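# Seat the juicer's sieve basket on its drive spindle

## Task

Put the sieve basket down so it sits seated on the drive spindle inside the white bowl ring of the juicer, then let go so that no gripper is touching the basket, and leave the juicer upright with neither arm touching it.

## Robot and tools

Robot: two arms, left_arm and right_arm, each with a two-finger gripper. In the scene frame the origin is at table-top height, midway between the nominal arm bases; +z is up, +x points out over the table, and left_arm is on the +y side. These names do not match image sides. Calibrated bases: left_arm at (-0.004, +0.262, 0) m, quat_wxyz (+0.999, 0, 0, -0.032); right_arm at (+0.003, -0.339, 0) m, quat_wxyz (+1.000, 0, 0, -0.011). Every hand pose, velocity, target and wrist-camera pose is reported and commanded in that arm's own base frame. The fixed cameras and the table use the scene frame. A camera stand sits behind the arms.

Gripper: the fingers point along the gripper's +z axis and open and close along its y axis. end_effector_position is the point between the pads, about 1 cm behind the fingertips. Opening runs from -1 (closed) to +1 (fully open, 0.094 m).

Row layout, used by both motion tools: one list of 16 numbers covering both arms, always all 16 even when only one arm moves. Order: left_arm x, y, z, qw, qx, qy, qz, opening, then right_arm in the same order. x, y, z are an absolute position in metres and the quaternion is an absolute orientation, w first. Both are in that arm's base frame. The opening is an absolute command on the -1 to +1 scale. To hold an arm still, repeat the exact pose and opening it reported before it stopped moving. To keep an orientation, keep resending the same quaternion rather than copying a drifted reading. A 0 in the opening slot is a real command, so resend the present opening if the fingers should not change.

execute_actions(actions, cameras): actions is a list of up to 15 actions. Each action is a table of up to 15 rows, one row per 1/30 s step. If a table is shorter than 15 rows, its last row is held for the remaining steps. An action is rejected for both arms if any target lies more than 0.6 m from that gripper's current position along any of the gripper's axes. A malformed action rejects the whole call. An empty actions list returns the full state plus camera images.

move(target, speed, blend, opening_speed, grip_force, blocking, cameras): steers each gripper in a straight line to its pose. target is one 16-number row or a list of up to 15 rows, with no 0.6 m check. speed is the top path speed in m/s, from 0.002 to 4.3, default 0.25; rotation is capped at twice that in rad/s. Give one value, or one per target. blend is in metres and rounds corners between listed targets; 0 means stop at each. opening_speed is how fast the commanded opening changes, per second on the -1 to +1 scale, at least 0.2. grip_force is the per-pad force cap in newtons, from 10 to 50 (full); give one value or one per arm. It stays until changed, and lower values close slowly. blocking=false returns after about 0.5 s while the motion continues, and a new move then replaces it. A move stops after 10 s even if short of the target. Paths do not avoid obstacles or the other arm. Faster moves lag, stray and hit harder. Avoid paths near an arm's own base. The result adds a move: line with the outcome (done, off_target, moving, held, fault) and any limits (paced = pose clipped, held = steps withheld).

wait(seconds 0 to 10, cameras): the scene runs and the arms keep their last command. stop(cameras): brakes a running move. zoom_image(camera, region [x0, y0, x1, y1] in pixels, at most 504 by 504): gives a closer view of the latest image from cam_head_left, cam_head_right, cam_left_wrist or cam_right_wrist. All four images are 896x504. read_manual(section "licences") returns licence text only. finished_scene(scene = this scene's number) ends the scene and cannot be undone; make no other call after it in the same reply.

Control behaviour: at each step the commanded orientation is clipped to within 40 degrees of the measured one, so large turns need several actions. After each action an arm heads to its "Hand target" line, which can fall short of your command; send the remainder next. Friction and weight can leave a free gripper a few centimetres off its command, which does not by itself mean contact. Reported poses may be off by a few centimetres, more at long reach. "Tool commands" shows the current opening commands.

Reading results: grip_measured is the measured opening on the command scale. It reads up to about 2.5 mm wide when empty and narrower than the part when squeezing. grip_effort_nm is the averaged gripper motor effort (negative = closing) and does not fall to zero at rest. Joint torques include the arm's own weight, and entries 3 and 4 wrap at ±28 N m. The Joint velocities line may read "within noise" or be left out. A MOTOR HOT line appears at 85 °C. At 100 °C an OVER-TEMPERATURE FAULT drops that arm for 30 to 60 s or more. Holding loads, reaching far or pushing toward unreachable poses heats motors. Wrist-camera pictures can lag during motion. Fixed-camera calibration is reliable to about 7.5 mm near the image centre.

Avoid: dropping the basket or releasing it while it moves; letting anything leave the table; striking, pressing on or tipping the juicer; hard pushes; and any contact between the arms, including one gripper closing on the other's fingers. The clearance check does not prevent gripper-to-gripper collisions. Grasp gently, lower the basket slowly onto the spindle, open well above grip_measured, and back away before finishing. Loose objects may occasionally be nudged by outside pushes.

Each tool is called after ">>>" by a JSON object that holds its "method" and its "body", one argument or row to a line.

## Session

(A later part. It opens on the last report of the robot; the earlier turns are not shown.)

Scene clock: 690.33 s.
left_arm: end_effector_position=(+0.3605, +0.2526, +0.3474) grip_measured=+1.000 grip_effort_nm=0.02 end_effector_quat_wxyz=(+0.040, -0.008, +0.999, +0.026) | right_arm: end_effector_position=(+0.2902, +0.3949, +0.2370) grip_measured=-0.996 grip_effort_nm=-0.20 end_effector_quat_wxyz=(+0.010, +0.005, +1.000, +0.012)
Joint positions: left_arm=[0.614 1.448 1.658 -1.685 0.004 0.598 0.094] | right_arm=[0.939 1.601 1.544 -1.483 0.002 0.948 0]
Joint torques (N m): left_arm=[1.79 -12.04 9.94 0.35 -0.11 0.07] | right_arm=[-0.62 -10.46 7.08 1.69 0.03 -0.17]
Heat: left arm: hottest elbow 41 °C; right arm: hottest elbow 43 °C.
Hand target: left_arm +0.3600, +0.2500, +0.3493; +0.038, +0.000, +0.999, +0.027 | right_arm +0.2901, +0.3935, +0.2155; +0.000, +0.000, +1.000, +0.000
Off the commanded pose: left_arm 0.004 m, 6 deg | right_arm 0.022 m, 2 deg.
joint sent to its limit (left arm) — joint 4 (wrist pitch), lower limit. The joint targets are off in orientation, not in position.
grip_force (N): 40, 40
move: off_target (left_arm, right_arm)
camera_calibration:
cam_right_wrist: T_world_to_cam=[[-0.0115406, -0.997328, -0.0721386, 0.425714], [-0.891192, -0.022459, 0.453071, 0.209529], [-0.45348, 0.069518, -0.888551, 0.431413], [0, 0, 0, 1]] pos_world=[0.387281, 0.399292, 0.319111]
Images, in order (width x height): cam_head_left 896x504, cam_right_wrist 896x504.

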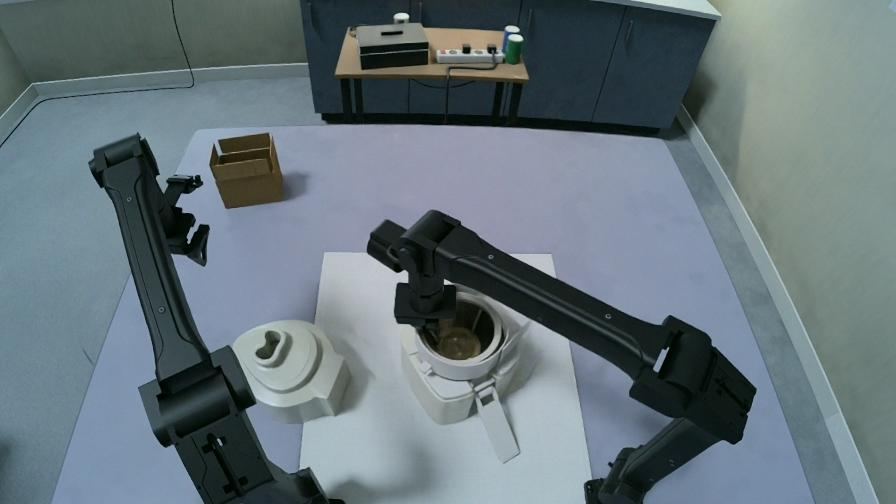

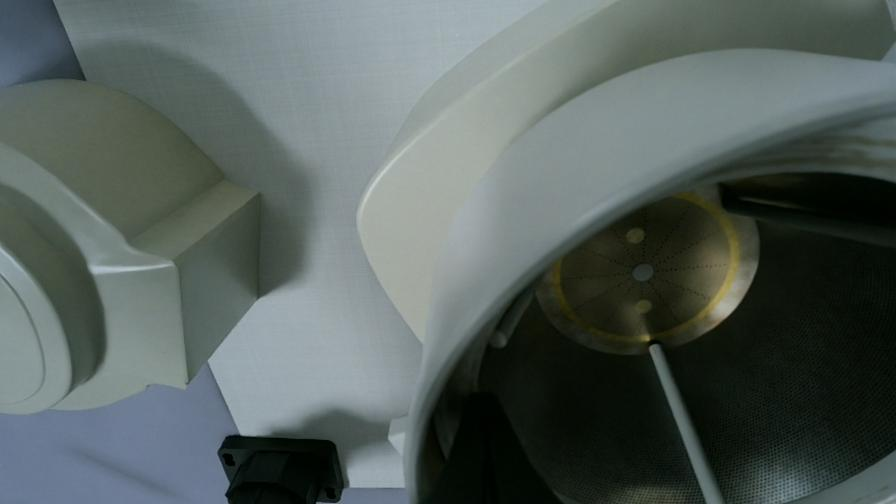

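>>> {"method": "move", "body": {
  "target": [
    [0.36,0.25,0.35,0,0,1,0,1,0.2905,0.395,0.275,0,0,1,0,-1],
    [0.36,0.25,0.35,0,0,1,0,1,0.2905,0.395,0.275,0,0,1,0,-0.64],
    [0.36,0.25,0.35,0,0,1,0,1,0.2905,0.395,0.232,0,0,1,0,-0.64],
    [0.36,0.25,0.35,0,0,1,0,1,0.2905,0.395,0.232,0,0,1,0,-1]
  ],
  "speed": [0.1,0.1,0.05,0.05],
  "cameras": ["cam_head_left","cam_right_wrist"]
}}

>>> {"method": "zoom_image", "body": {
  "camera": "cam_head_left",
  "region": [390, 265, 550, 385]
}}

Scene clock: 699.87 s.
left_arm: end_effector_position=(+0.3605, +0.2526, +0.3474) grip_measured=+1.000 grip_effort_nm=0.02 end_effector_quat_wxyz=(+0.040, -0.008, +0.999, +0.026) | right_arm: end_effector_position=(+0.2896, +0.3941, +0.2433) grip_measured=-0.996 grip_effort_nm=-0.20 end_effector_quat_wxyz=(+0.005, +0.005, +1.000, +0.004)
Joint positions: left_arm=[0.614 1.448 1.658 -1.685 0.004 0.598 0.094] | right_arm=[0.939 1.609 1.57 -1.519 0.002 0.948 0]
Joint torques (N m): left_arm=[1.49 -12.51 9.73 0.35 -0.08 0.08] | right_arm=[-0.73 -12.1 8.35 1.13 -0.01 -0.18]
Heat: left arm: hottest elbow 41 °C; right arm: hottest elbow 43 °C.
Hand target: left_arm +0.3600, +0.2500, +0.3493; +0.038, +0.000, +0.999, +0.027 | right_arm +0.2904, +0.3948, +0.2320; +0.000, +0.000, +1.000, +0.000
Off the commanded pose: left_arm 0.004 m, 6 deg | right_arm 0.011 m, 1 deg.
joint sent to its limit (left arm) — joint 4 (wrist pitch), lower limit. The joint targets are off in orientation, not in position.
grip_force (N): 40, 40
move: off_target (left_arm, right_arm); target 2's new opening was sent with right_arm's hand 0.025 m and 2 deg from that target; target 4's new opening was sent with right_arm's hand 0.013 m and 1 deg from that target
camera_calibration:
cam_right_wrist: T_world_to_cam=[[-0.0121745, -0.998259, -0.0577145, 0.422455], [-0.886578, -0.0159158, 0.462306, 0.20004], [-0.462419, 0.0567967, -0.88484, 0.443539], [0, 0, 0, 1]] pos_world=[0.387595, 0.399711, 0.324364]
Images, in order (width x height): cam_head_left 896x504, cam_right_wrist 896x504.

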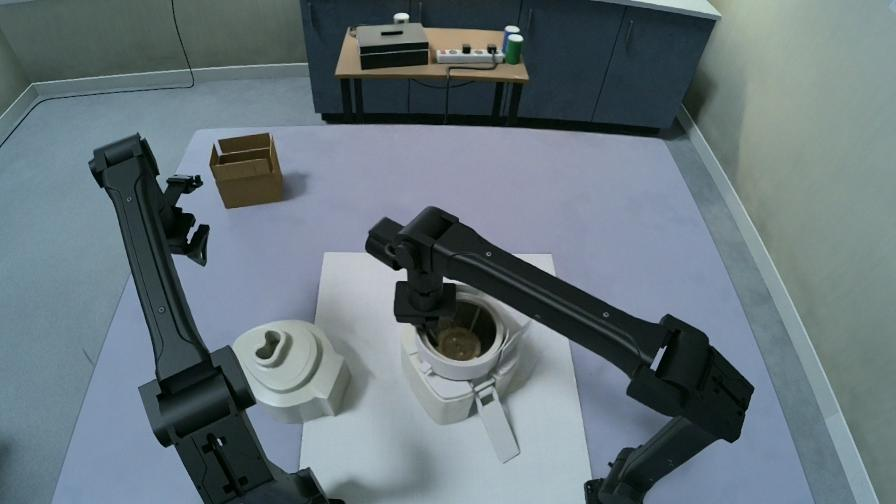

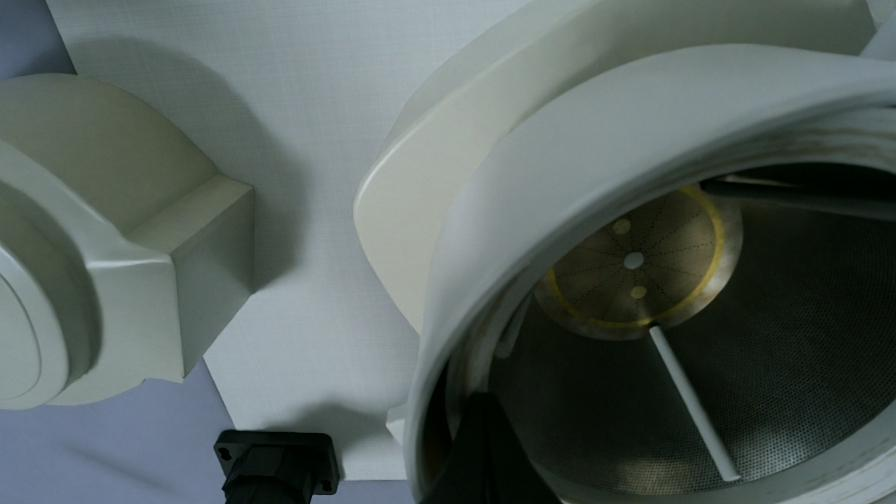

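Scaled by 3.150 from the camera's 896x504 image, which has a finer 1280x720 frame.

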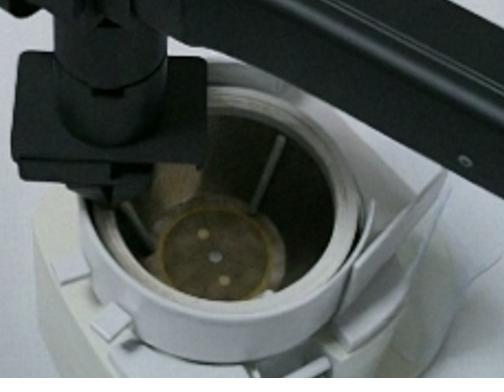

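>>> {"method": "move", "body": {
  "target": [
    [0.36,0.25,0.35,0,0,1,0,1,0.2905,0.402,0.29,0,0,1,0,-0.6],
    [0.36,0.25,0.35,0,0,1,0,1,0.2905,0.402,0.228,0,0,1,0,-0.6]
  ],
  "speed": [0.15,0.05],
  "cameras": ["cam_head_left","cam_right_wrist"]
}}

>>> {"method": "zoom_image", "body": {
  "camera": "cam_right_wrist",
  "region": [392, 252, 896, 504]
}}

Scene clock: 711.07 s.
left_arm: end_effector_position=(+0.3605, +0.2526, +0.3474) grip_measured=+1.000 grip_effort_nm=0.02 end_effector_quat_wxyz=(+0.040, -0.008, +0.999, +0.026) | right_arm: end_effector_position=(+0.2934, +0.3985, +0.2626) grip_measured=-0.601 grip_effort_nm=0.08 end_effector_quat_wxyz=(+0.017, +0.005, +1.000, +0.022)
Joint positions: left_arm=[0.614 1.448 1.658 -1.685 0.004 0.598 0.094] | right_arm=[0.938 1.595 1.602 -1.521 0.001 0.947 0.019]
Joint torques (N m): left_arm=[0.97 -11.69 9.83 0.36 -0.09 0.02] | right_arm=[0.32 -9.58 6.61 1.77 0.03 -0.1]
Heat: left arm: hottest elbow 41 °C; right arm: hottest elbow 43 °C.
Hand target: left_arm +0.3600, +0.2500, +0.3493; +0.038, +0.000, +0.999, +0.027 | right_arm +0.2897, +0.4006, +0.2289; +0.000, +0.000, +1.000, +0.000
Off the commanded pose: left_arm 0.004 m, 6 deg | right_arm 0.035 m, 3 deg.
joint sent to its limit (left arm) — joint 4 (wrist pitch), lower limit. The joint targets are off in orientation, not in position.
grip_force (N): 40, 40
move: off_target (left_arm, right_arm)
camera_calibration:
cam_right_wrist: T_world_to_cam=[[-0.0106377, -0.99555, -0.0936324, 0.435838], [-0.898007, -0.0316779, 0.43884, 0.210211], [-0.439853, 0.0887508, -0.893674, 0.445042], [0, 0, 0, 1]] pos_world=[0.38916, 0.40106, 0.346282]
Images, in order (width x height): cam_head_left 896x504, cam_right_wrist 896x504.

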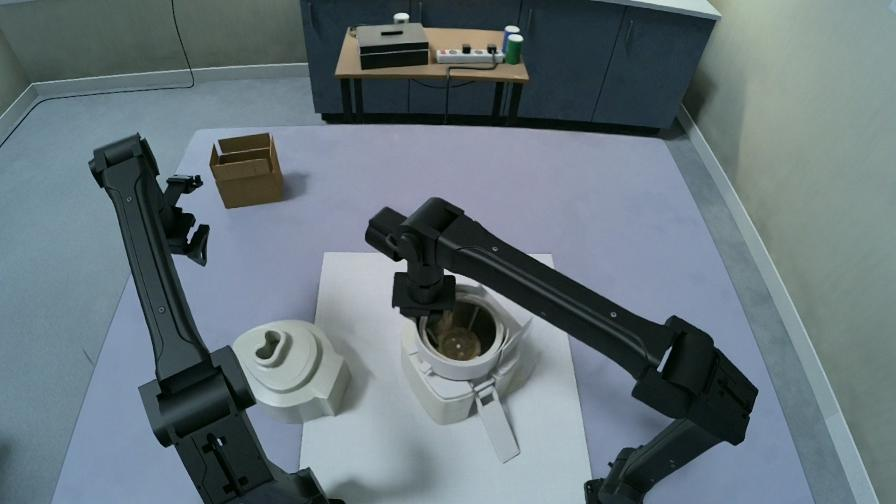

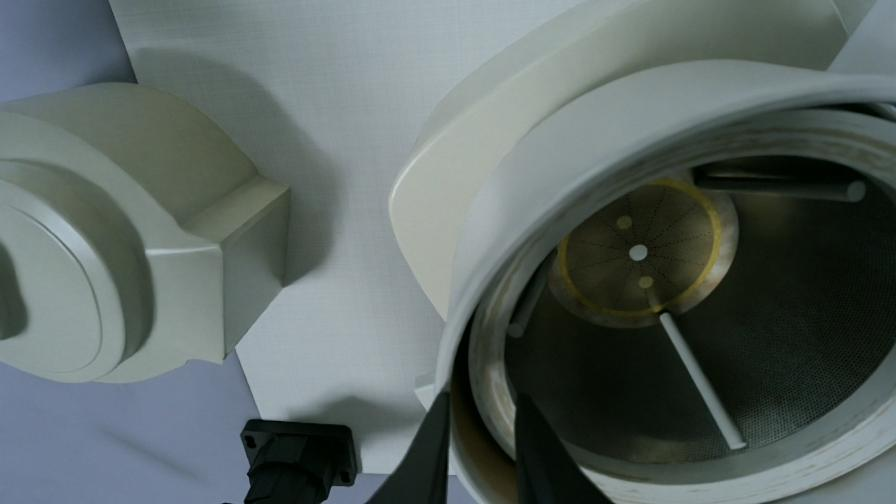

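Scaled by 1.000.

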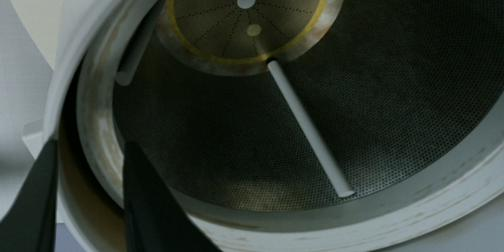

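>>> {"method": "move", "body": {
  "target": [
    [0.36,0.25,0.35,0,0,1,0,1,0.2905,0.391,0.28,0,0,1,0,-0.6],
    [0.36,0.25,0.35,0,0,1,0,1,0.2905,0.391,0.228,0,0,1,0,-0.6]
  ],
  "speed": [0.1,0.05],
  "cameras": ["cam_right_wrist"]
}}

Scene clock: 717.00 s.
left_arm: end_effector_position=(+0.3605, +0.2526, +0.3474) grip_measured=+1.000 grip_effort_nm=0.02 end_effector_quat_wxyz=(+0.040, -0.008, +0.999, +0.026) | right_arm: end_effector_position=(+0.2883, +0.3893, +0.2395) grip_measured=-0.601 grip_effort_nm=0.07 end_effector_quat_wxyz=(+0.002, +0.003, +1.000, +0.000)
Joint positions: left_arm=[0.614 1.448 1.658 -1.685 0.004 0.598 0.094] | right_arm=[0.935 1.604 1.553 -1.518 0.003 0.942 0.019]
Joint torques (N m): left_arm=[0.91 -12.51 10 0.23 -0.05 0.01] | right_arm=[-0.67 -11.87 8.16 1.74 -0.02 -0.15]
Heat: left arm: hottest elbow 41 °C; right arm: hottest elbow 43 °C.
Hand target: left_arm +0.3600, +0.2500, +0.3493; +0.038, +0.000, +0.999, +0.027 | right_arm +0.2904, +0.3908, +0.2281; +0.000, +0.000, +1.000, +0.000
Off the commanded pose: left_arm 0.004 m, 6 deg | right_arm 0.012 m, 0 deg.
joint sent to its limit (left arm) — joint 4 (wrist pitch), lower limit. The joint targets are off in orientation, not in position.
grip_force (N): 40, 40
move: off_target (left_arm, right_arm)
camera_calibration:
cam_right_wrist: T_world_to_cam=[[-0.0102073, -0.99873, -0.0493417, 0.414956], [-0.883984, -0.0140524, 0.467305, 0.197799], [-0.467405, 0.0483872, -0.882718, 0.443963], [0, 0, 0, 1]] pos_world=[0.386597, 0.395726, 0.319937]
Images, in order (width x height): cam_right_wrist 896x504.

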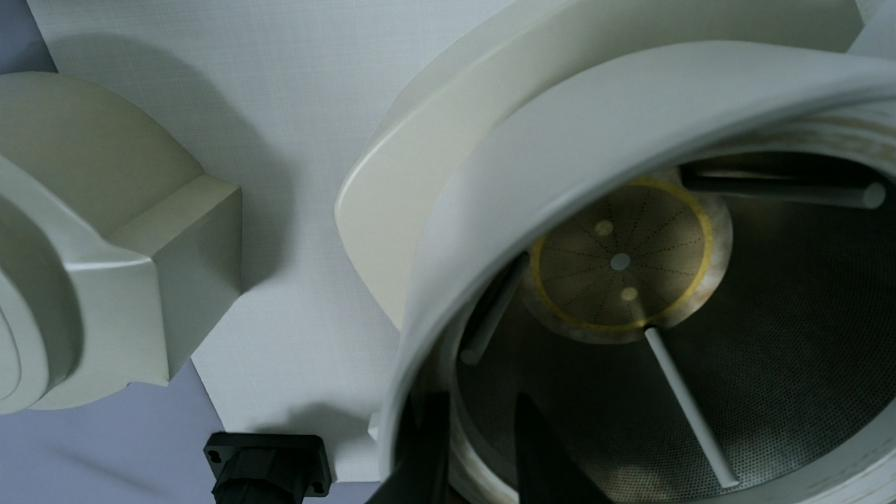

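>>> {"method": "move", "body": {
  "target": [
    [0.36,0.25,0.35,0,0,1,0,1,0.2905,0.393,0.215,0,0,1,0,-0.6],
    [0.36,0.25,0.35,0,0,1,0,1,0.2905,0.394,0.215,0,0,1,0,-1]
  ],
  "speed": [0.05,0.05],
  "cameras": ["cam_right_wrist"]
}}

Scene clock: 723.60 s.
left_arm: end_effector_position=(+0.3605, +0.2526, +0.3474) grip_measured=+1.000 grip_effort_nm=0.02 end_effector_quat_wxyz=(+0.040, -0.008, +0.999, +0.026) | right_arm: end_effector_position=(+0.2908, +0.3935, +0.2377) grip_measured=-0.996 grip_effort_nm=-0.20 end_effector_quat_wxyz=(+0.011, +0.003, +1.000, +0.015)
Joint positions: left_arm=[0.614 1.448 1.658 -1.685 0.004 0.598 0.094] | right_arm=[0.935 1.594 1.536 -1.475 0 0.942 0]
Joint torques (N m): left_arm=[1.61 -12.51 10.1 0.4 -0.04 0.04] | right_arm=[-0.03 -10.23 7.71 1.37 0.1 -0.11]
Heat: left arm: hottest elbow 41 °C; right arm: hottest elbow 43 °C.
Hand target: left_arm +0.3600, +0.2500, +0.3493; +0.038, +0.000, +0.999, +0.027 | right_arm +0.2901, +0.3935, +0.2155; +0.000, +0.000, +1.000, +0.000
Off the commanded pose: left_arm 0.004 m, 6 deg | right_arm 0.023 m, 2 deg.
joint sent to its limit (left arm) — joint 4 (wrist pitch), lower limit. The joint targets are off in orientation, not in position.
grip_force (N): 40, 40
move: off_target (left_arm, right_arm); target 2's new opening was sent with right_arm's hand 0.023 m and 1 deg from that target
camera_calibration:
cam_right_wrist: T_world_to_cam=[[-0.00860001, -0.996788, -0.0796182, 0.425131], [-0.892645, -0.0282322, 0.449876, 0.213257], [-0.450679, 0.0749397, -0.889535, 0.42969], [0, 0, 0, 1]] pos_world=[0.38767, 0.397585, 0.320133]
Images, in order (width x height): cam_right_wrist 896x504.

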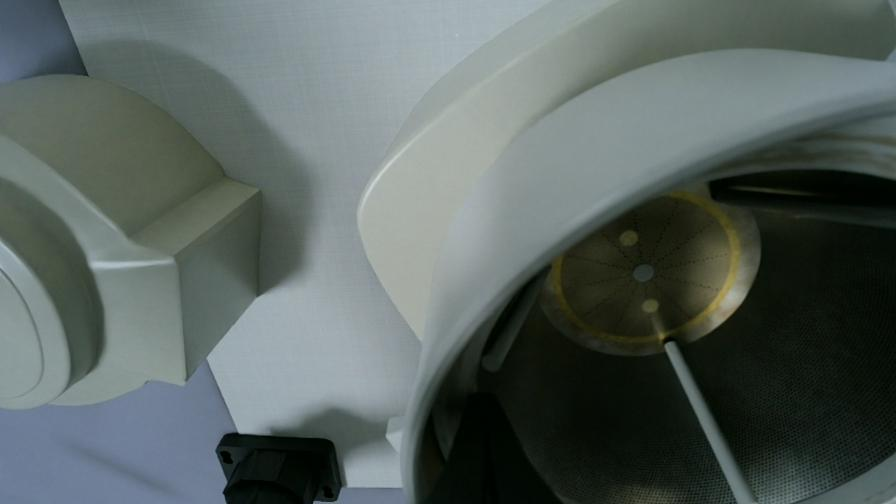

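>>> {"method": "move", "body": {
  "target": [
    [0.36,0.25,0.35,0,0,1,0,1,0.2905,0.385,0.285,0,0,1,0,-1],
    [0.36,0.25,0.35,0,0,1,0,1,0.3338,0.357,0.275,0,0,1,0,-1],
    [0.36,0.25,0.35,0,0,1,0,1,0.3338,0.357,0.213,0,0,1,0,-1],
    [0.36,0.25,0.35,0,0,1,0,1,0.3155,0.3753,0.211,0,0,1,0,-1],
    [0.36,0.25,0.35,0,0,1,0,1,0.2905,0.382,0.211,0,0,1,0,-1],
    [0.36,0.25,0.35,0,0,1,0,1,0.2655,0.3753,0.211,0,0,1,0,-1]
  ],
  "speed": [0.1,0.1,0.05,0.06,0.06,0.06],
  "blend": [0.01,0,0,0.005,0.005,0],
  "cameras": ["cam_head_left","cam_right_wrist"]
}}

>>> {"method": "zoom_image", "body": {
  "camera": "cam_head_left",
  "region": [390, 265, 550, 385]
}}

Scene clock: 745.93 s.
left_arm: end_effector_position=(+0.3605, +0.2526, +0.3474) grip_measured=+1.000 grip_effort_nm=0.02 end_effector_quat_wxyz=(+0.040, -0.008, +0.999, +0.026) | right_arm: end_effector_position=(+0.2713, +0.3727, +0.2111) grip_measured=-0.996 grip_effort_nm=-0.20 end_effector_quat_wxyz=(-0.003, +0.000, +1.000, -0.005)
Joint positions: left_arm=[0.614 1.448 1.658 -1.685 0.004 0.598 0.094] | right_arm=[0.943 1.56 1.426 -1.45 0.001 0.943 0]
Joint torques (N m): left_arm=[1.9 -12.1 9.83 0.36 -0.06 0.04] | right_arm=[0.62 -12.57 8.32 1.24 0.06 0.09]
Heat: left arm: hottest elbow 41 °C; right arm: hottest elbow 43 °C.
Hand target: left_arm +0.3600, +0.2500, +0.3493; +0.038, +0.000, +0.999, +0.027 | right_arm +0.2655, +0.3752, +0.2111; +0.000, +0.000, +1.000, +0.000
Off the commanded pose: left_arm 0.004 m, 6 deg | right_arm 0.006 m, 1 deg.
joint sent to its limit (left arm) — joint 4 (wrist pitch), lower limit. The joint targets are off in orientation, not in position.
grip_force (N): 40, 40
move: off_target (left_arm)
camera_calibration:
cam_right_wrist: T_world_to_cam=[[-0.00416185, -0.999273, -0.0378887, 0.393019], [-0.879087, -0.0144036, 0.476443, 0.192738], [-0.476643, 0.0352903, -0.878388, 0.418189], [0, 0, 0, 1]] pos_world=[0.370396, 0.380752, 0.290395]
Images, in order (width x height): cam_head_left 896x504, cam_right_wrist 896x504.

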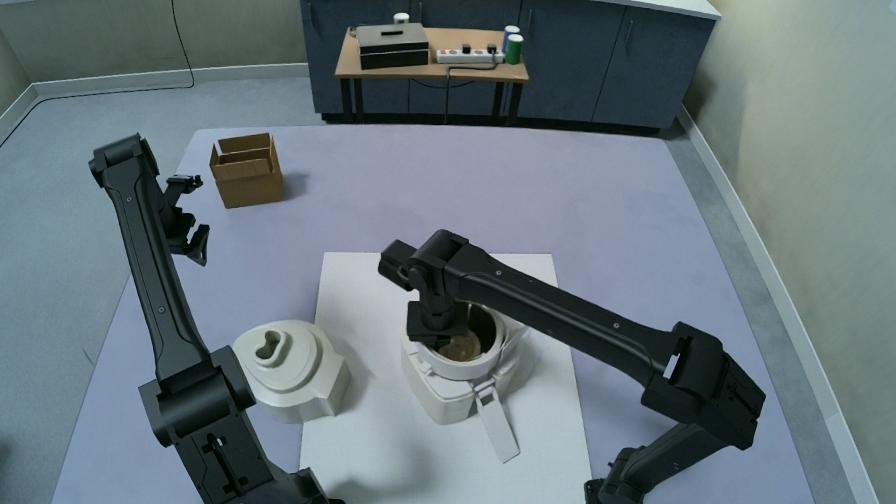

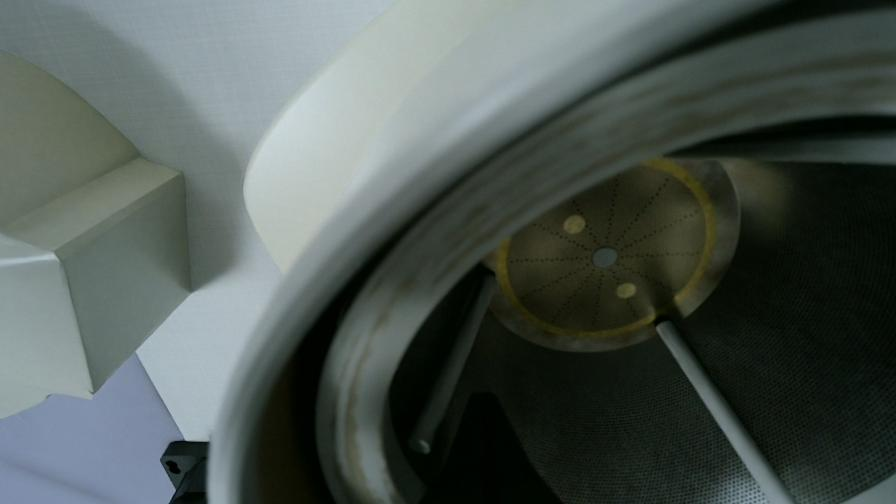

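Scaled by 3.150 from the camera's 896x504 image, which has a finer 1280x720 frame.

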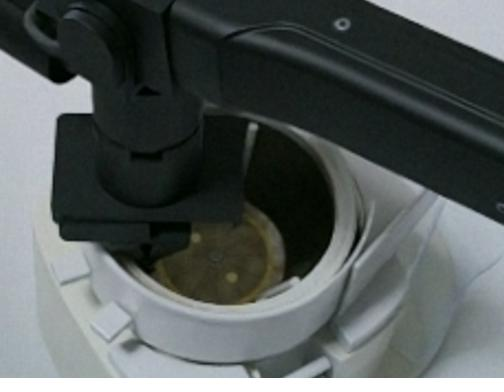

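>>> {"method": "move", "body": {
  "target": [
    [0.36,0.25,0.35,0,0,1,0,1,0.2455,0.357,0.211,0,0,1,0,-1],
    [0.36,0.25,0.35,0,0,1,0,1,0.2405,0.332,0.211,0,0,1,0,-1],
    [0.36,0.25,0.35,0,0,1,0,1,0.2475,0.307,0.211,0,0,1,0,-1],
    [0.36,0.25,0.35,0,0,1,0,1,0.2655,0.2887,0.211,0,0,1,0,-1]
  ],
  "speed": 0.06,
  "blend": [0.005,0.005,0.005,0],
  "cameras": ["cam_head_left","cam_right_wrist"]
}}

>>> {"method": "zoom_image", "body": {
  "camera": "cam_head_left",
  "region": [390, 265, 550, 385]
}}

Scene clock: 753.37 s.
left_arm: end_effector_position=(+0.3605, +0.2526, +0.3474) grip_measured=+1.000 grip_effort_nm=0.02 end_effector_quat_wxyz=(+0.040, -0.008, +0.999, +0.026) | right_arm: end_effector_position=(+0.2644, +0.2928, +0.2103) grip_measured=-0.996 grip_effort_nm=-0.20 end_effector_quat_wxyz=(-0.004, +0.001, +1.000, -0.005)
Joint positions: left_arm=[0.614 1.448 1.658 -1.685 0.004 0.598 0.094] | right_arm=[0.838 1.389 1.239 -1.434 0.001 0.841 0]
Joint torques (N m): left_arm=[1.55 -12.57 9.95 0.29 -0.06 0.06] | right_arm=[-1.32 -10.29 8.32 1.18 0.03 -0.15]
Heat: left arm: hottest elbow 41 °C; right arm: hottest elbow 42 °C.
Hand target: left_arm +0.3600, +0.2500, +0.3493; +0.038, +0.000, +0.999, +0.027 | right_arm +0.2655, +0.2889, +0.2109; +0.000, +0.000, +1.000, +0.000
Off the commanded pose: left_arm 0.004 m, 6 deg | right_arm 0.004 m, 1 deg.
joint sent to its limit (left arm) — joint 4 (wrist pitch), lower limit. The joint targets are off in orientation, not in position.
grip_force (N): 40, 40
move: off_target (left_arm)
camera_calibration:
cam_right_wrist: T_world_to_cam=[[-0.00684962, -0.99924, -0.0383663, 0.31382], [-0.878745, -0.0122961, 0.477134, 0.185033], [-0.477243, 0.0369823, -0.877993, 0.416678], [0, 0, 0, 1]] pos_world=[0.363603, 0.300447, 0.289595]
Images, in order (width x height): cam_head_left 896x504, cam_right_wrist 896x504.

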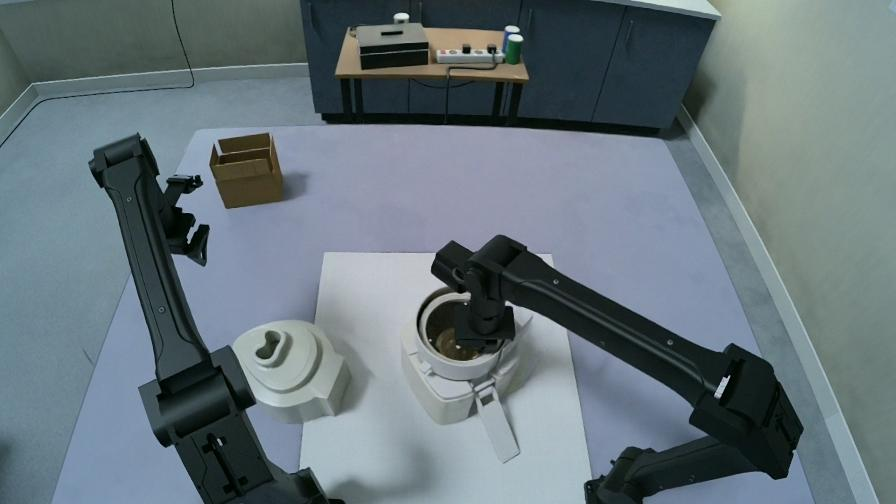

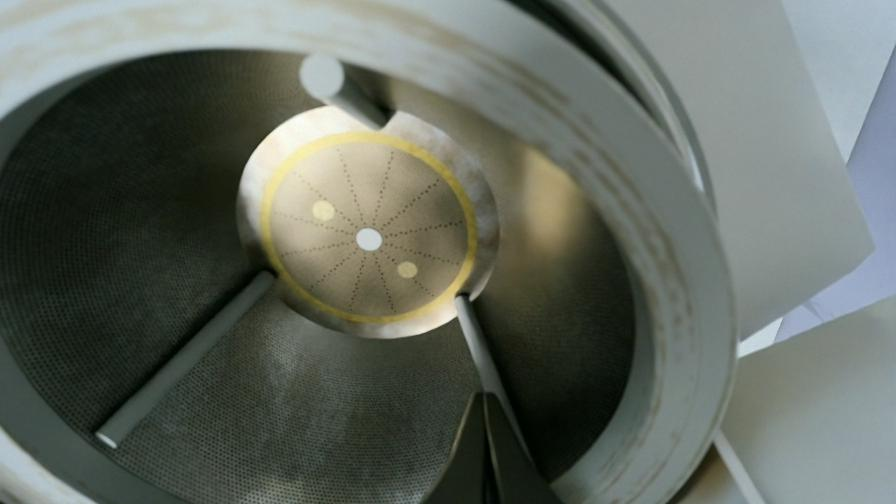

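Scaled by 3.150 from the camera's 896x504 image, which has a finer 1280x720 frame.

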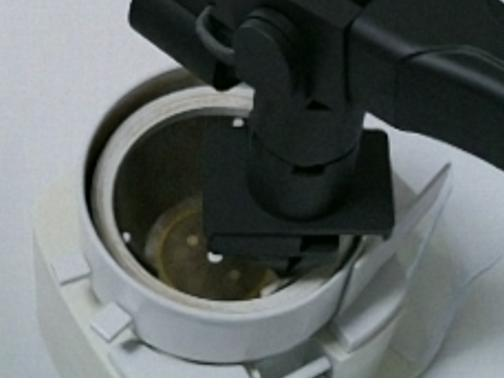

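>>> {"method": "move", "body": {
  "target": [
    [0.36,0.25,0.35,0,0,1,0,1,0.2905,0.282,0.211,0,0,1,0,-1],
    [0.36,0.25,0.35,0,0,1,0,1,0.3155,0.2887,0.211,0,0,1,0,-1],
    [0.36,0.25,0.35,0,0,1,0,1,0.3338,0.307,0.211,0,0,1,0,-1],
    [0.36,0.25,0.35,0,0,1,0,1,0.3405,0.332,0.211,0,0,1,0,-1]
  ],
  "speed": 0.06,
  "blend": [0.005,0.005,0.005,0],
  "cameras": ["cam_head_left","cam_right_wrist"]
}}

>>> {"method": "zoom_image", "body": {
  "camera": "cam_head_left",
  "region": [390, 265, 550, 385]
}}

Scene clock: 762.20 s.
left_arm: end_effector_position=(+0.3605, +0.2526, +0.3474) grip_measured=+1.000 grip_effort_nm=0.02 end_effector_quat_wxyz=(+0.040, -0.008, +0.999, +0.026) | right_arm: end_effector_position=(+0.3298, +0.3149, +0.1921) grip_measured=-0.996 grip_effort_nm=-0.20 end_effector_quat_wxyz=(-0.015, -0.001, +1.000, -0.014)
Joint positions: left_arm=[0.614 1.448 1.658 -1.685 0.004 0.598 0.094] | right_arm=[0.763 1.573 1.391 -1.429 0 0.762 0]
Joint torques (N m): left_arm=[1.08 -12.81 9.94 0.17 -0.04 0.05] | right_arm=[0.44 -10.64 14.65 0.18 0.07 0.04]
Heat: left arm: hottest elbow 41 °C; right arm: hottest elbow 43 °C.
Hand target: left_arm +0.3600, +0.2500, +0.3493; +0.038, +0.000, +0.999, +0.027 | right_arm +0.3396, +0.3311, +0.2111; +0.000, +0.000, +1.000, +0.001
Off the commanded pose: left_arm 0.004 m, 6 deg | right_arm 0.028 m, 2 deg.
joint sent to its limit (left arm) — joint 4 (wrist pitch), lower limit. The joint targets are off in orientation, not in position.
grip_force (N): 40, 40
move: off_target (left_arm, right_arm)
camera_calibration:
cam_right_wrist: T_world_to_cam=[[-0.00300415, -0.999786, -0.0204797, 0.33121], [-0.867805, -0.00756988, 0.496847, 0.242577], [-0.496896, 0.019265, -0.867596, 0.441172], [0, 0, 0, 1]] pos_world=[0.430721, 0.324476, 0.269018]
Images, in order (width x height): cam_head_left 896x504, cam_right_wrist 896x504.

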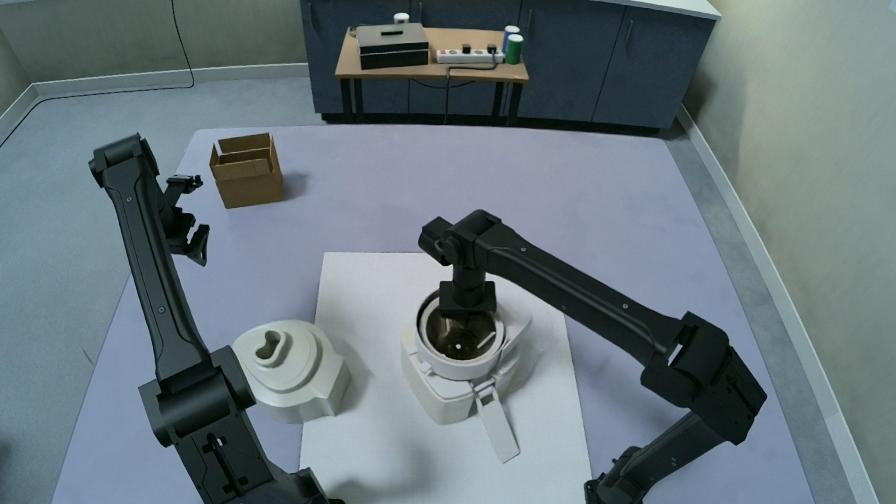

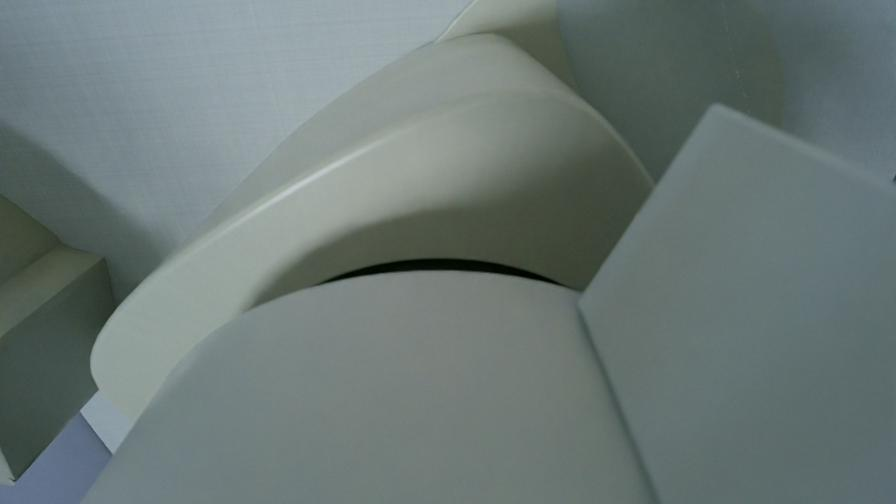

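Scaled by 3.150 from the camera's 896x504 image, which has a finer 1280x720 frame.

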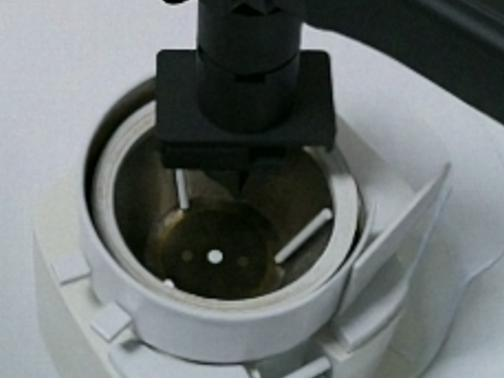

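>>> {"method": "move", "body": {
  "target": [
    [0.36,0.25,0.35,0,0,1,0,1,0.322,0.31,0.22,0,0,1,0,-1],
    [0.36,0.25,0.35,0,0,1,0,1,0.31,0.31,0.29,0,0,1,0,-1],
    [0.36,0.25,0.35,0,0,1,0,1,0.23,0.32,0.36,0,0,1,0,-1]
  ],
  "speed": 0.12,
  "blend": 0.01,
  "cameras": ["cam_head_left","cam_right_wrist"]
}}

>>> {"method": "zoom_image", "body": {
  "camera": "cam_head_left",
  "region": [390, 265, 550, 385]
}}

Scene clock: 772.30 s.
left_arm: end_effector_position=(+0.3605, +0.2526, +0.3474) grip_measured=+1.000 grip_effort_nm=0.02 end_effector_quat_wxyz=(+0.040, -0.008, +0.999, +0.026) | right_arm: end_effector_position=(+0.2274, +0.3107, +0.3337) grip_measured=-0.996 grip_effort_nm=-0.20 end_effector_quat_wxyz=(+0.014, -0.002, +1.000, +0.020)
Joint positions: left_arm=[0.614 1.448 1.658 -1.685 0.004 0.598 0.094] | right_arm=[0.939 1.328 1.504 -1.697 -0.001 0.936 0]
Joint torques (N m): left_arm=[1.26 -12.34 9.95 0.4 -0.05 0.06] | right_arm=[-0.03 -8.53 14.8 0.27 0.15 0.03]
Heat: left arm: hottest elbow 41 °C; right arm: hottest elbow 45 °C.
Hand target: left_arm +0.3600, +0.2500, +0.3493; +0.038, +0.000, +0.999, +0.027 | right_arm +0.2294, +0.3190, +0.3588; +0.030, +0.000, +0.999, +0.042
Off the commanded pose: left_arm 0.004 m, 6 deg | right_arm 0.028 m, 3 deg.
joint sent to its limit (left arm) — joint 4 (wrist pitch), lower limit. The joint targets are off in orientation, not in position.
joint sent to its limit (right arm) — joint 4 (wrist pitch), lower limit. The joint targets are off in orientation, not in position.
grip_force (N): 40, 40
move: off_target (left_arm, right_arm)
camera_calibration:
cam_right_wrist: T_world_to_cam=[[0.00228477, -0.995994, -0.0893926, 0.350142], [-0.894992, -0.0419129, 0.44411, 0.117763], [-0.446077, 0.0789909, -0.891502, 0.491041], [0, 0, 0, 1]] pos_world=[0.323639, 0.314887, 0.416764]
Images, in order (width x height): cam_head_left 896x504, cam_right_wrist 896x504.

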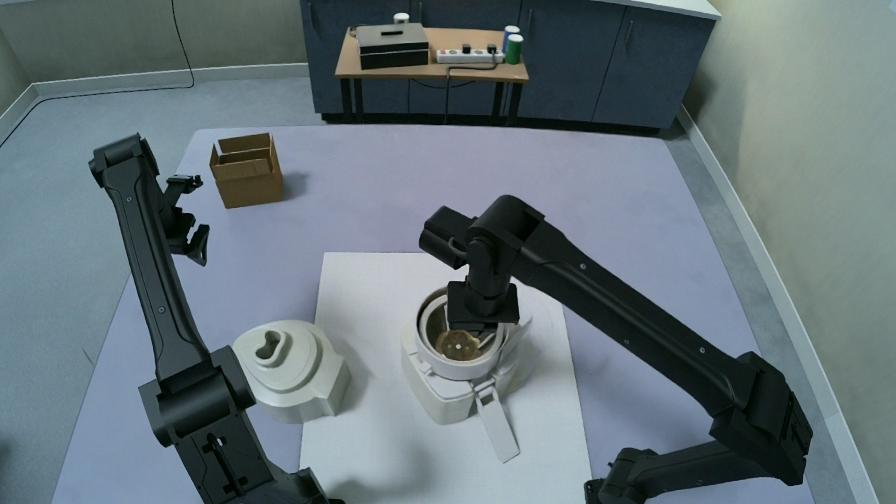

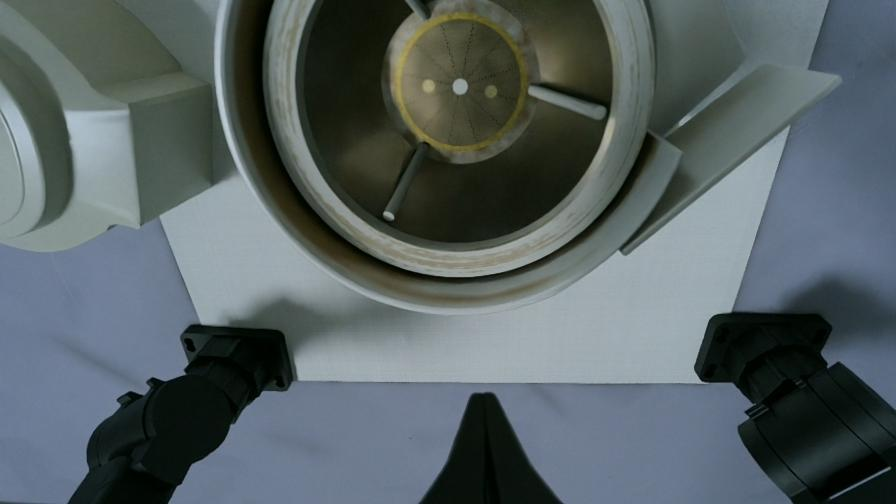

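Scaled by 3.150 from the camera's 896x504 image, which has a finer 1280x720 frame.

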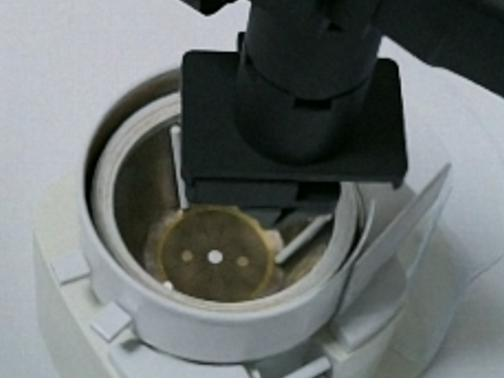

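>>> {"method": "move", "body": {
  "target": [
    [0.36,0.25,0.35,0,0,1,0,1,0.30,0.37,0.29,0,0,1,0,-1],
    [0.36,0.25,0.35,0,0,1,0,1,0.298,0.38,0.211,0,0,1,0,-1],
    [0.36,0.25,0.35,0,0,1,0,1,0.2655,0.3753,0.211,0,0,1,0,-1],
    [0.36,0.25,0.35,0,0,1,0,1,0.2472,0.357,0.211,0,0,1,0,-1],
    [0.36,0.25,0.35,0,0,1,0,1,0.2405,0.332,0.211,0,0,1,0,-1],
    [0.36,0.25,0.35,0,0,1,0,1,0.2472,0.307,0.211,0,0,1,0,-1],
    [0.36,0.25,0.35,0,0,1,0,1,0.2655,0.29,0.211,0,0,1,0,-1]
  ],
  "speed": [0.15,0.08,0.06,0.06,0.06,0.06,0.06],
  "blend": [0,0,0.005,0.005,0.005,0.005,0],
  "cameras": ["cam_head_left","cam_right_wrist"]
}}

>>> {"method": "zoom_image", "body": {
  "camera": "cam_head_left",
  "region": [390, 265, 550, 385]
}}

Scene clock: 786.67 s.
left_arm: end_effector_position=(+0.3605, +0.2526, +0.3474) grip_measured=+1.000 grip_effort_nm=0.02 end_effector_quat_wxyz=(+0.040, -0.008, +0.999, +0.026) | right_arm: end_effector_position=(+0.2656, +0.2945, +0.2103) grip_measured=-0.996 grip_effort_nm=-0.20 end_effector_quat_wxyz=(-0.001, +0.002, +1.000, -0.004)
Joint positions: left_arm=[0.614 1.448 1.658 -1.685 0.004 0.598 0.094] | right_arm=[0.84 1.39 1.241 -1.428 0.003 0.843 0]
Joint torques (N m): left_arm=[0.97 -12.16 9.89 0.16 -0.12 0.02] | right_arm=[-1.49 -10.29 8.29 0.88 -0.01 -0.14]
Heat: left arm: hottest elbow 41 °C; right arm: hottest elbow 46 °C.
Hand target: left_arm +0.3600, +0.2500, +0.3493; +0.038, +0.000, +0.999, +0.027 | right_arm +0.2655, +0.2899, +0.2109; +0.000, +0.000, +1.000, +0.000
Off the commanded pose: left_arm 0.004 m, 6 deg | right_arm 0.005 m, 0 deg.
joint sent to its limit (left arm) — joint 4 (wrist pitch), lower limit. The joint targets are off in orientation, not in position.
grip_force (N): 40, 40
move: off_target (left_arm)
camera_calibration:
cam_right_wrist: T_world_to_cam=[[-0.00743478, -0.99912, -0.041283, 0.316362], [-0.880956, -0.0129894, 0.473019, 0.187715], [-0.473139, 0.0398853, -0.880084, 0.415688], [0, 0, 0, 1]] pos_world=[0.364399, 0.301942, 0.290109]
Images, in order (width x height): cam_head_left 896x504, cam_right_wrist 896x504.

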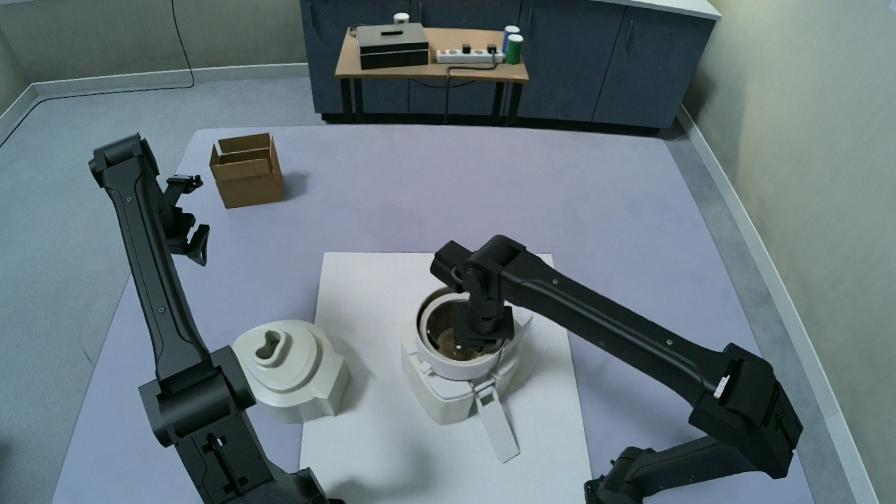

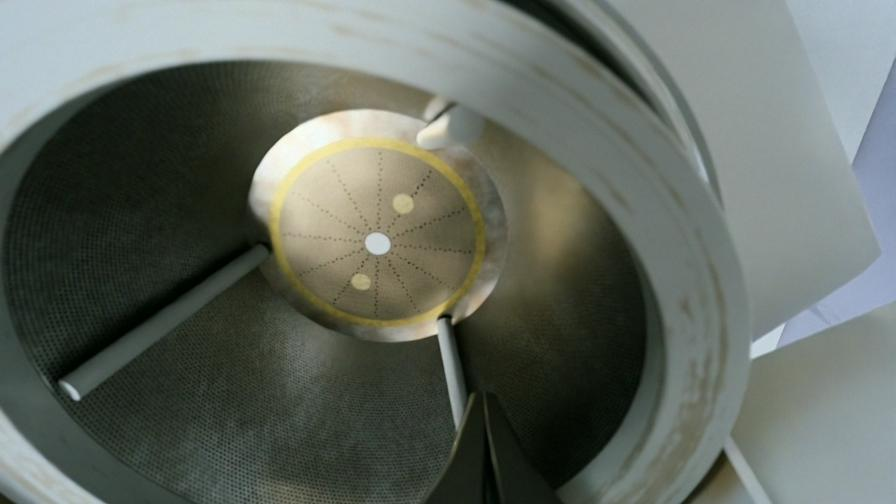

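Scaled by 3.150 from the camera's 896x504 image, which has a finer 1280x720 frame.

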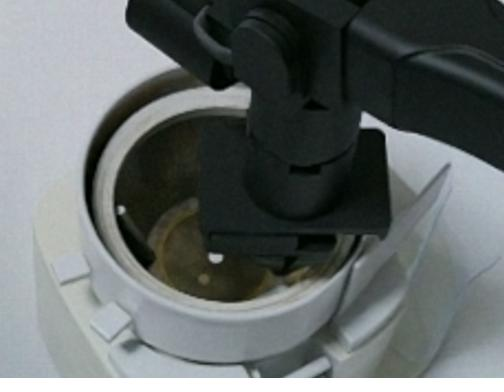

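>>> {"method": "move", "body": {
  "target": [
    [0.36,0.25,0.35,0,0,1,0,1,0.268,0.315,0.22,0,0,1,0,-1],
    [0.36,0.25,0.35,0,0,1,0,1,0.268,0.315,0.29,0,0,1,0,-1],
    [0.36,0.25,0.35,0,0,1,0,1,0.23,0.20,0.36,0,0,1,0,-1]
  ],
  "speed": 0.15,
  "blend": 0.005,
  "cameras": ["cam_head_left","cam_head_right","cam_right_wrist"]
}}

>>> {"method": "zoom_image", "body": {
  "camera": "cam_head_left",
  "region": [390, 265, 550, 385]
}}

Scene clock: 798.33 s.
left_arm: end_effector_position=(+0.3605, +0.2526, +0.3474) grip_measured=+1.000 grip_effort_nm=0.02 end_effector_quat_wxyz=(+0.040, -0.008, +0.999, +0.026) | right_arm: end_effector_position=(+0.2310, +0.2051, +0.3656) grip_measured=-0.996 grip_effort_nm=-0.20 end_effector_quat_wxyz=(+0.066, +0.001, +0.996, +0.059)
Joint positions: left_arm=[0.614 1.448 1.658 -1.685 0.004 0.598 0.094] | right_arm=[0.728 1.072 1.375 -1.696 0 0.73 0]
Joint torques (N m): left_arm=[0.91 -12.45 10.11 0.47 -0.08 0.04] | right_arm=[-1.49 -4.72 8.73 0.64 0 -0.2]
Heat: left arm: hottest elbow 41 °C; right arm: hottest elbow 45 °C.
Hand target: left_arm +0.3600, +0.2500, +0.3493; +0.038, +0.000, +0.999, +0.027 | right_arm +0.2302, +0.2003, +0.3593; +0.056, +0.000, +0.997, +0.050
Off the commanded pose: left_arm 0.004 m, 6 deg | right_arm 0.008 m, 10 deg.
joint sent to its limit (left arm) — joint 4 (wrist pitch), lower limit. The joint targets are off in orientation, not in position.
joint sent to its limit (right arm) — joint 4 (wrist pitch), lower limit. The joint targets are off in orientation, not in position.
grip_force (N): 40, 40
move: off_target (left_arm, right_arm)
camera_calibration:
cam_right_wrist: T_world_to_cam=[[0.0084715, -0.98605, -0.166234, 0.272522], [-0.936586, -0.0660661, 0.344154, 0.153529], [-0.350335, 0.152777, -0.92408, 0.504088], [0, 0, 0, 1]] pos_world=[0.318085, 0.20185, 0.458282]
Images, in order (width x height): cam_head_left 896x504, cam_head_right 896x504, cam_right_wrist 896x504.

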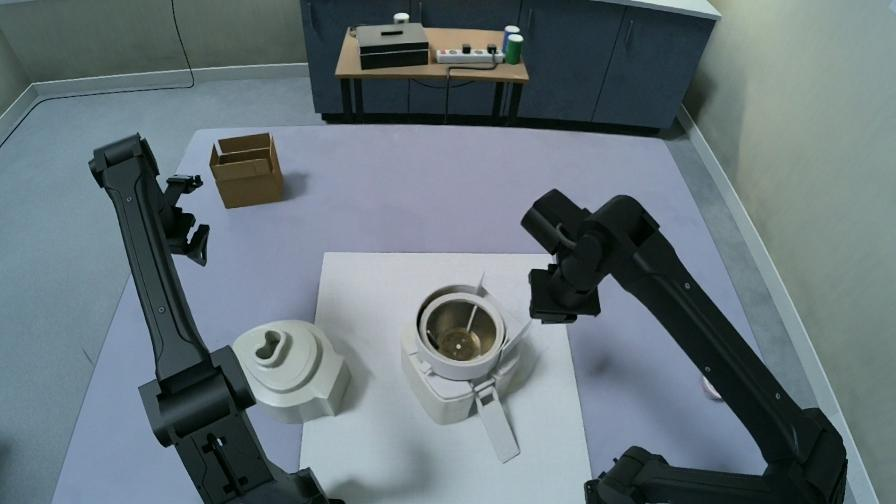

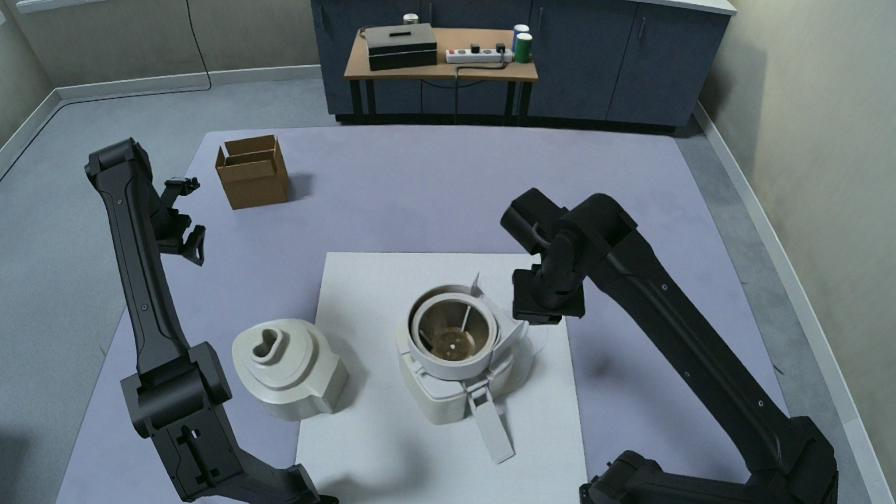

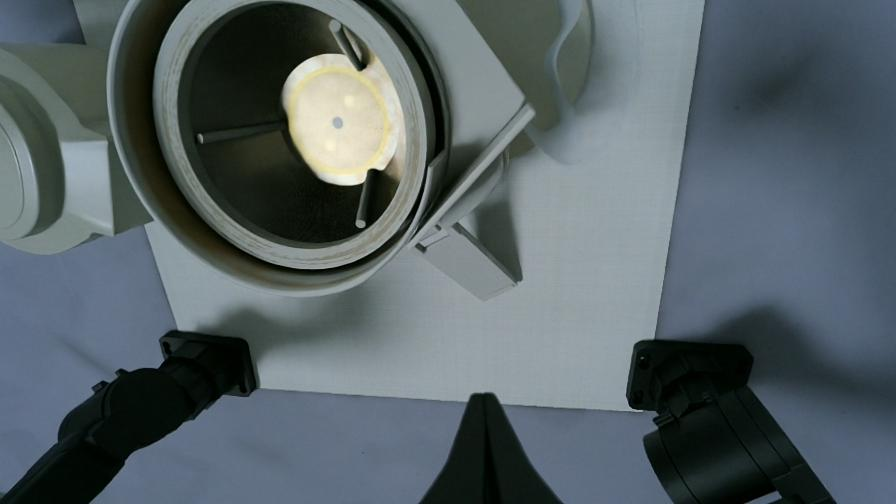

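Scaled by 3.150 from the camera's 896x504 image, which has a finer 1280x720 frame.

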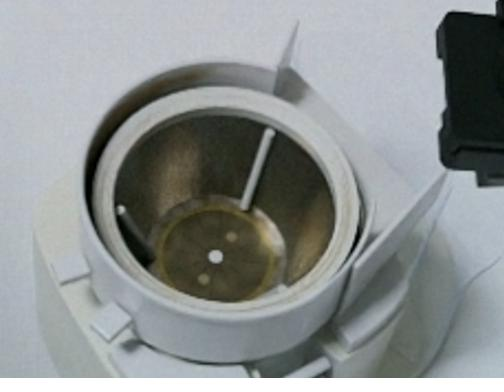

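>>> {"method": "finished_scene", "body": {
  "scene": 2
}}

The scene is finished: the task was done.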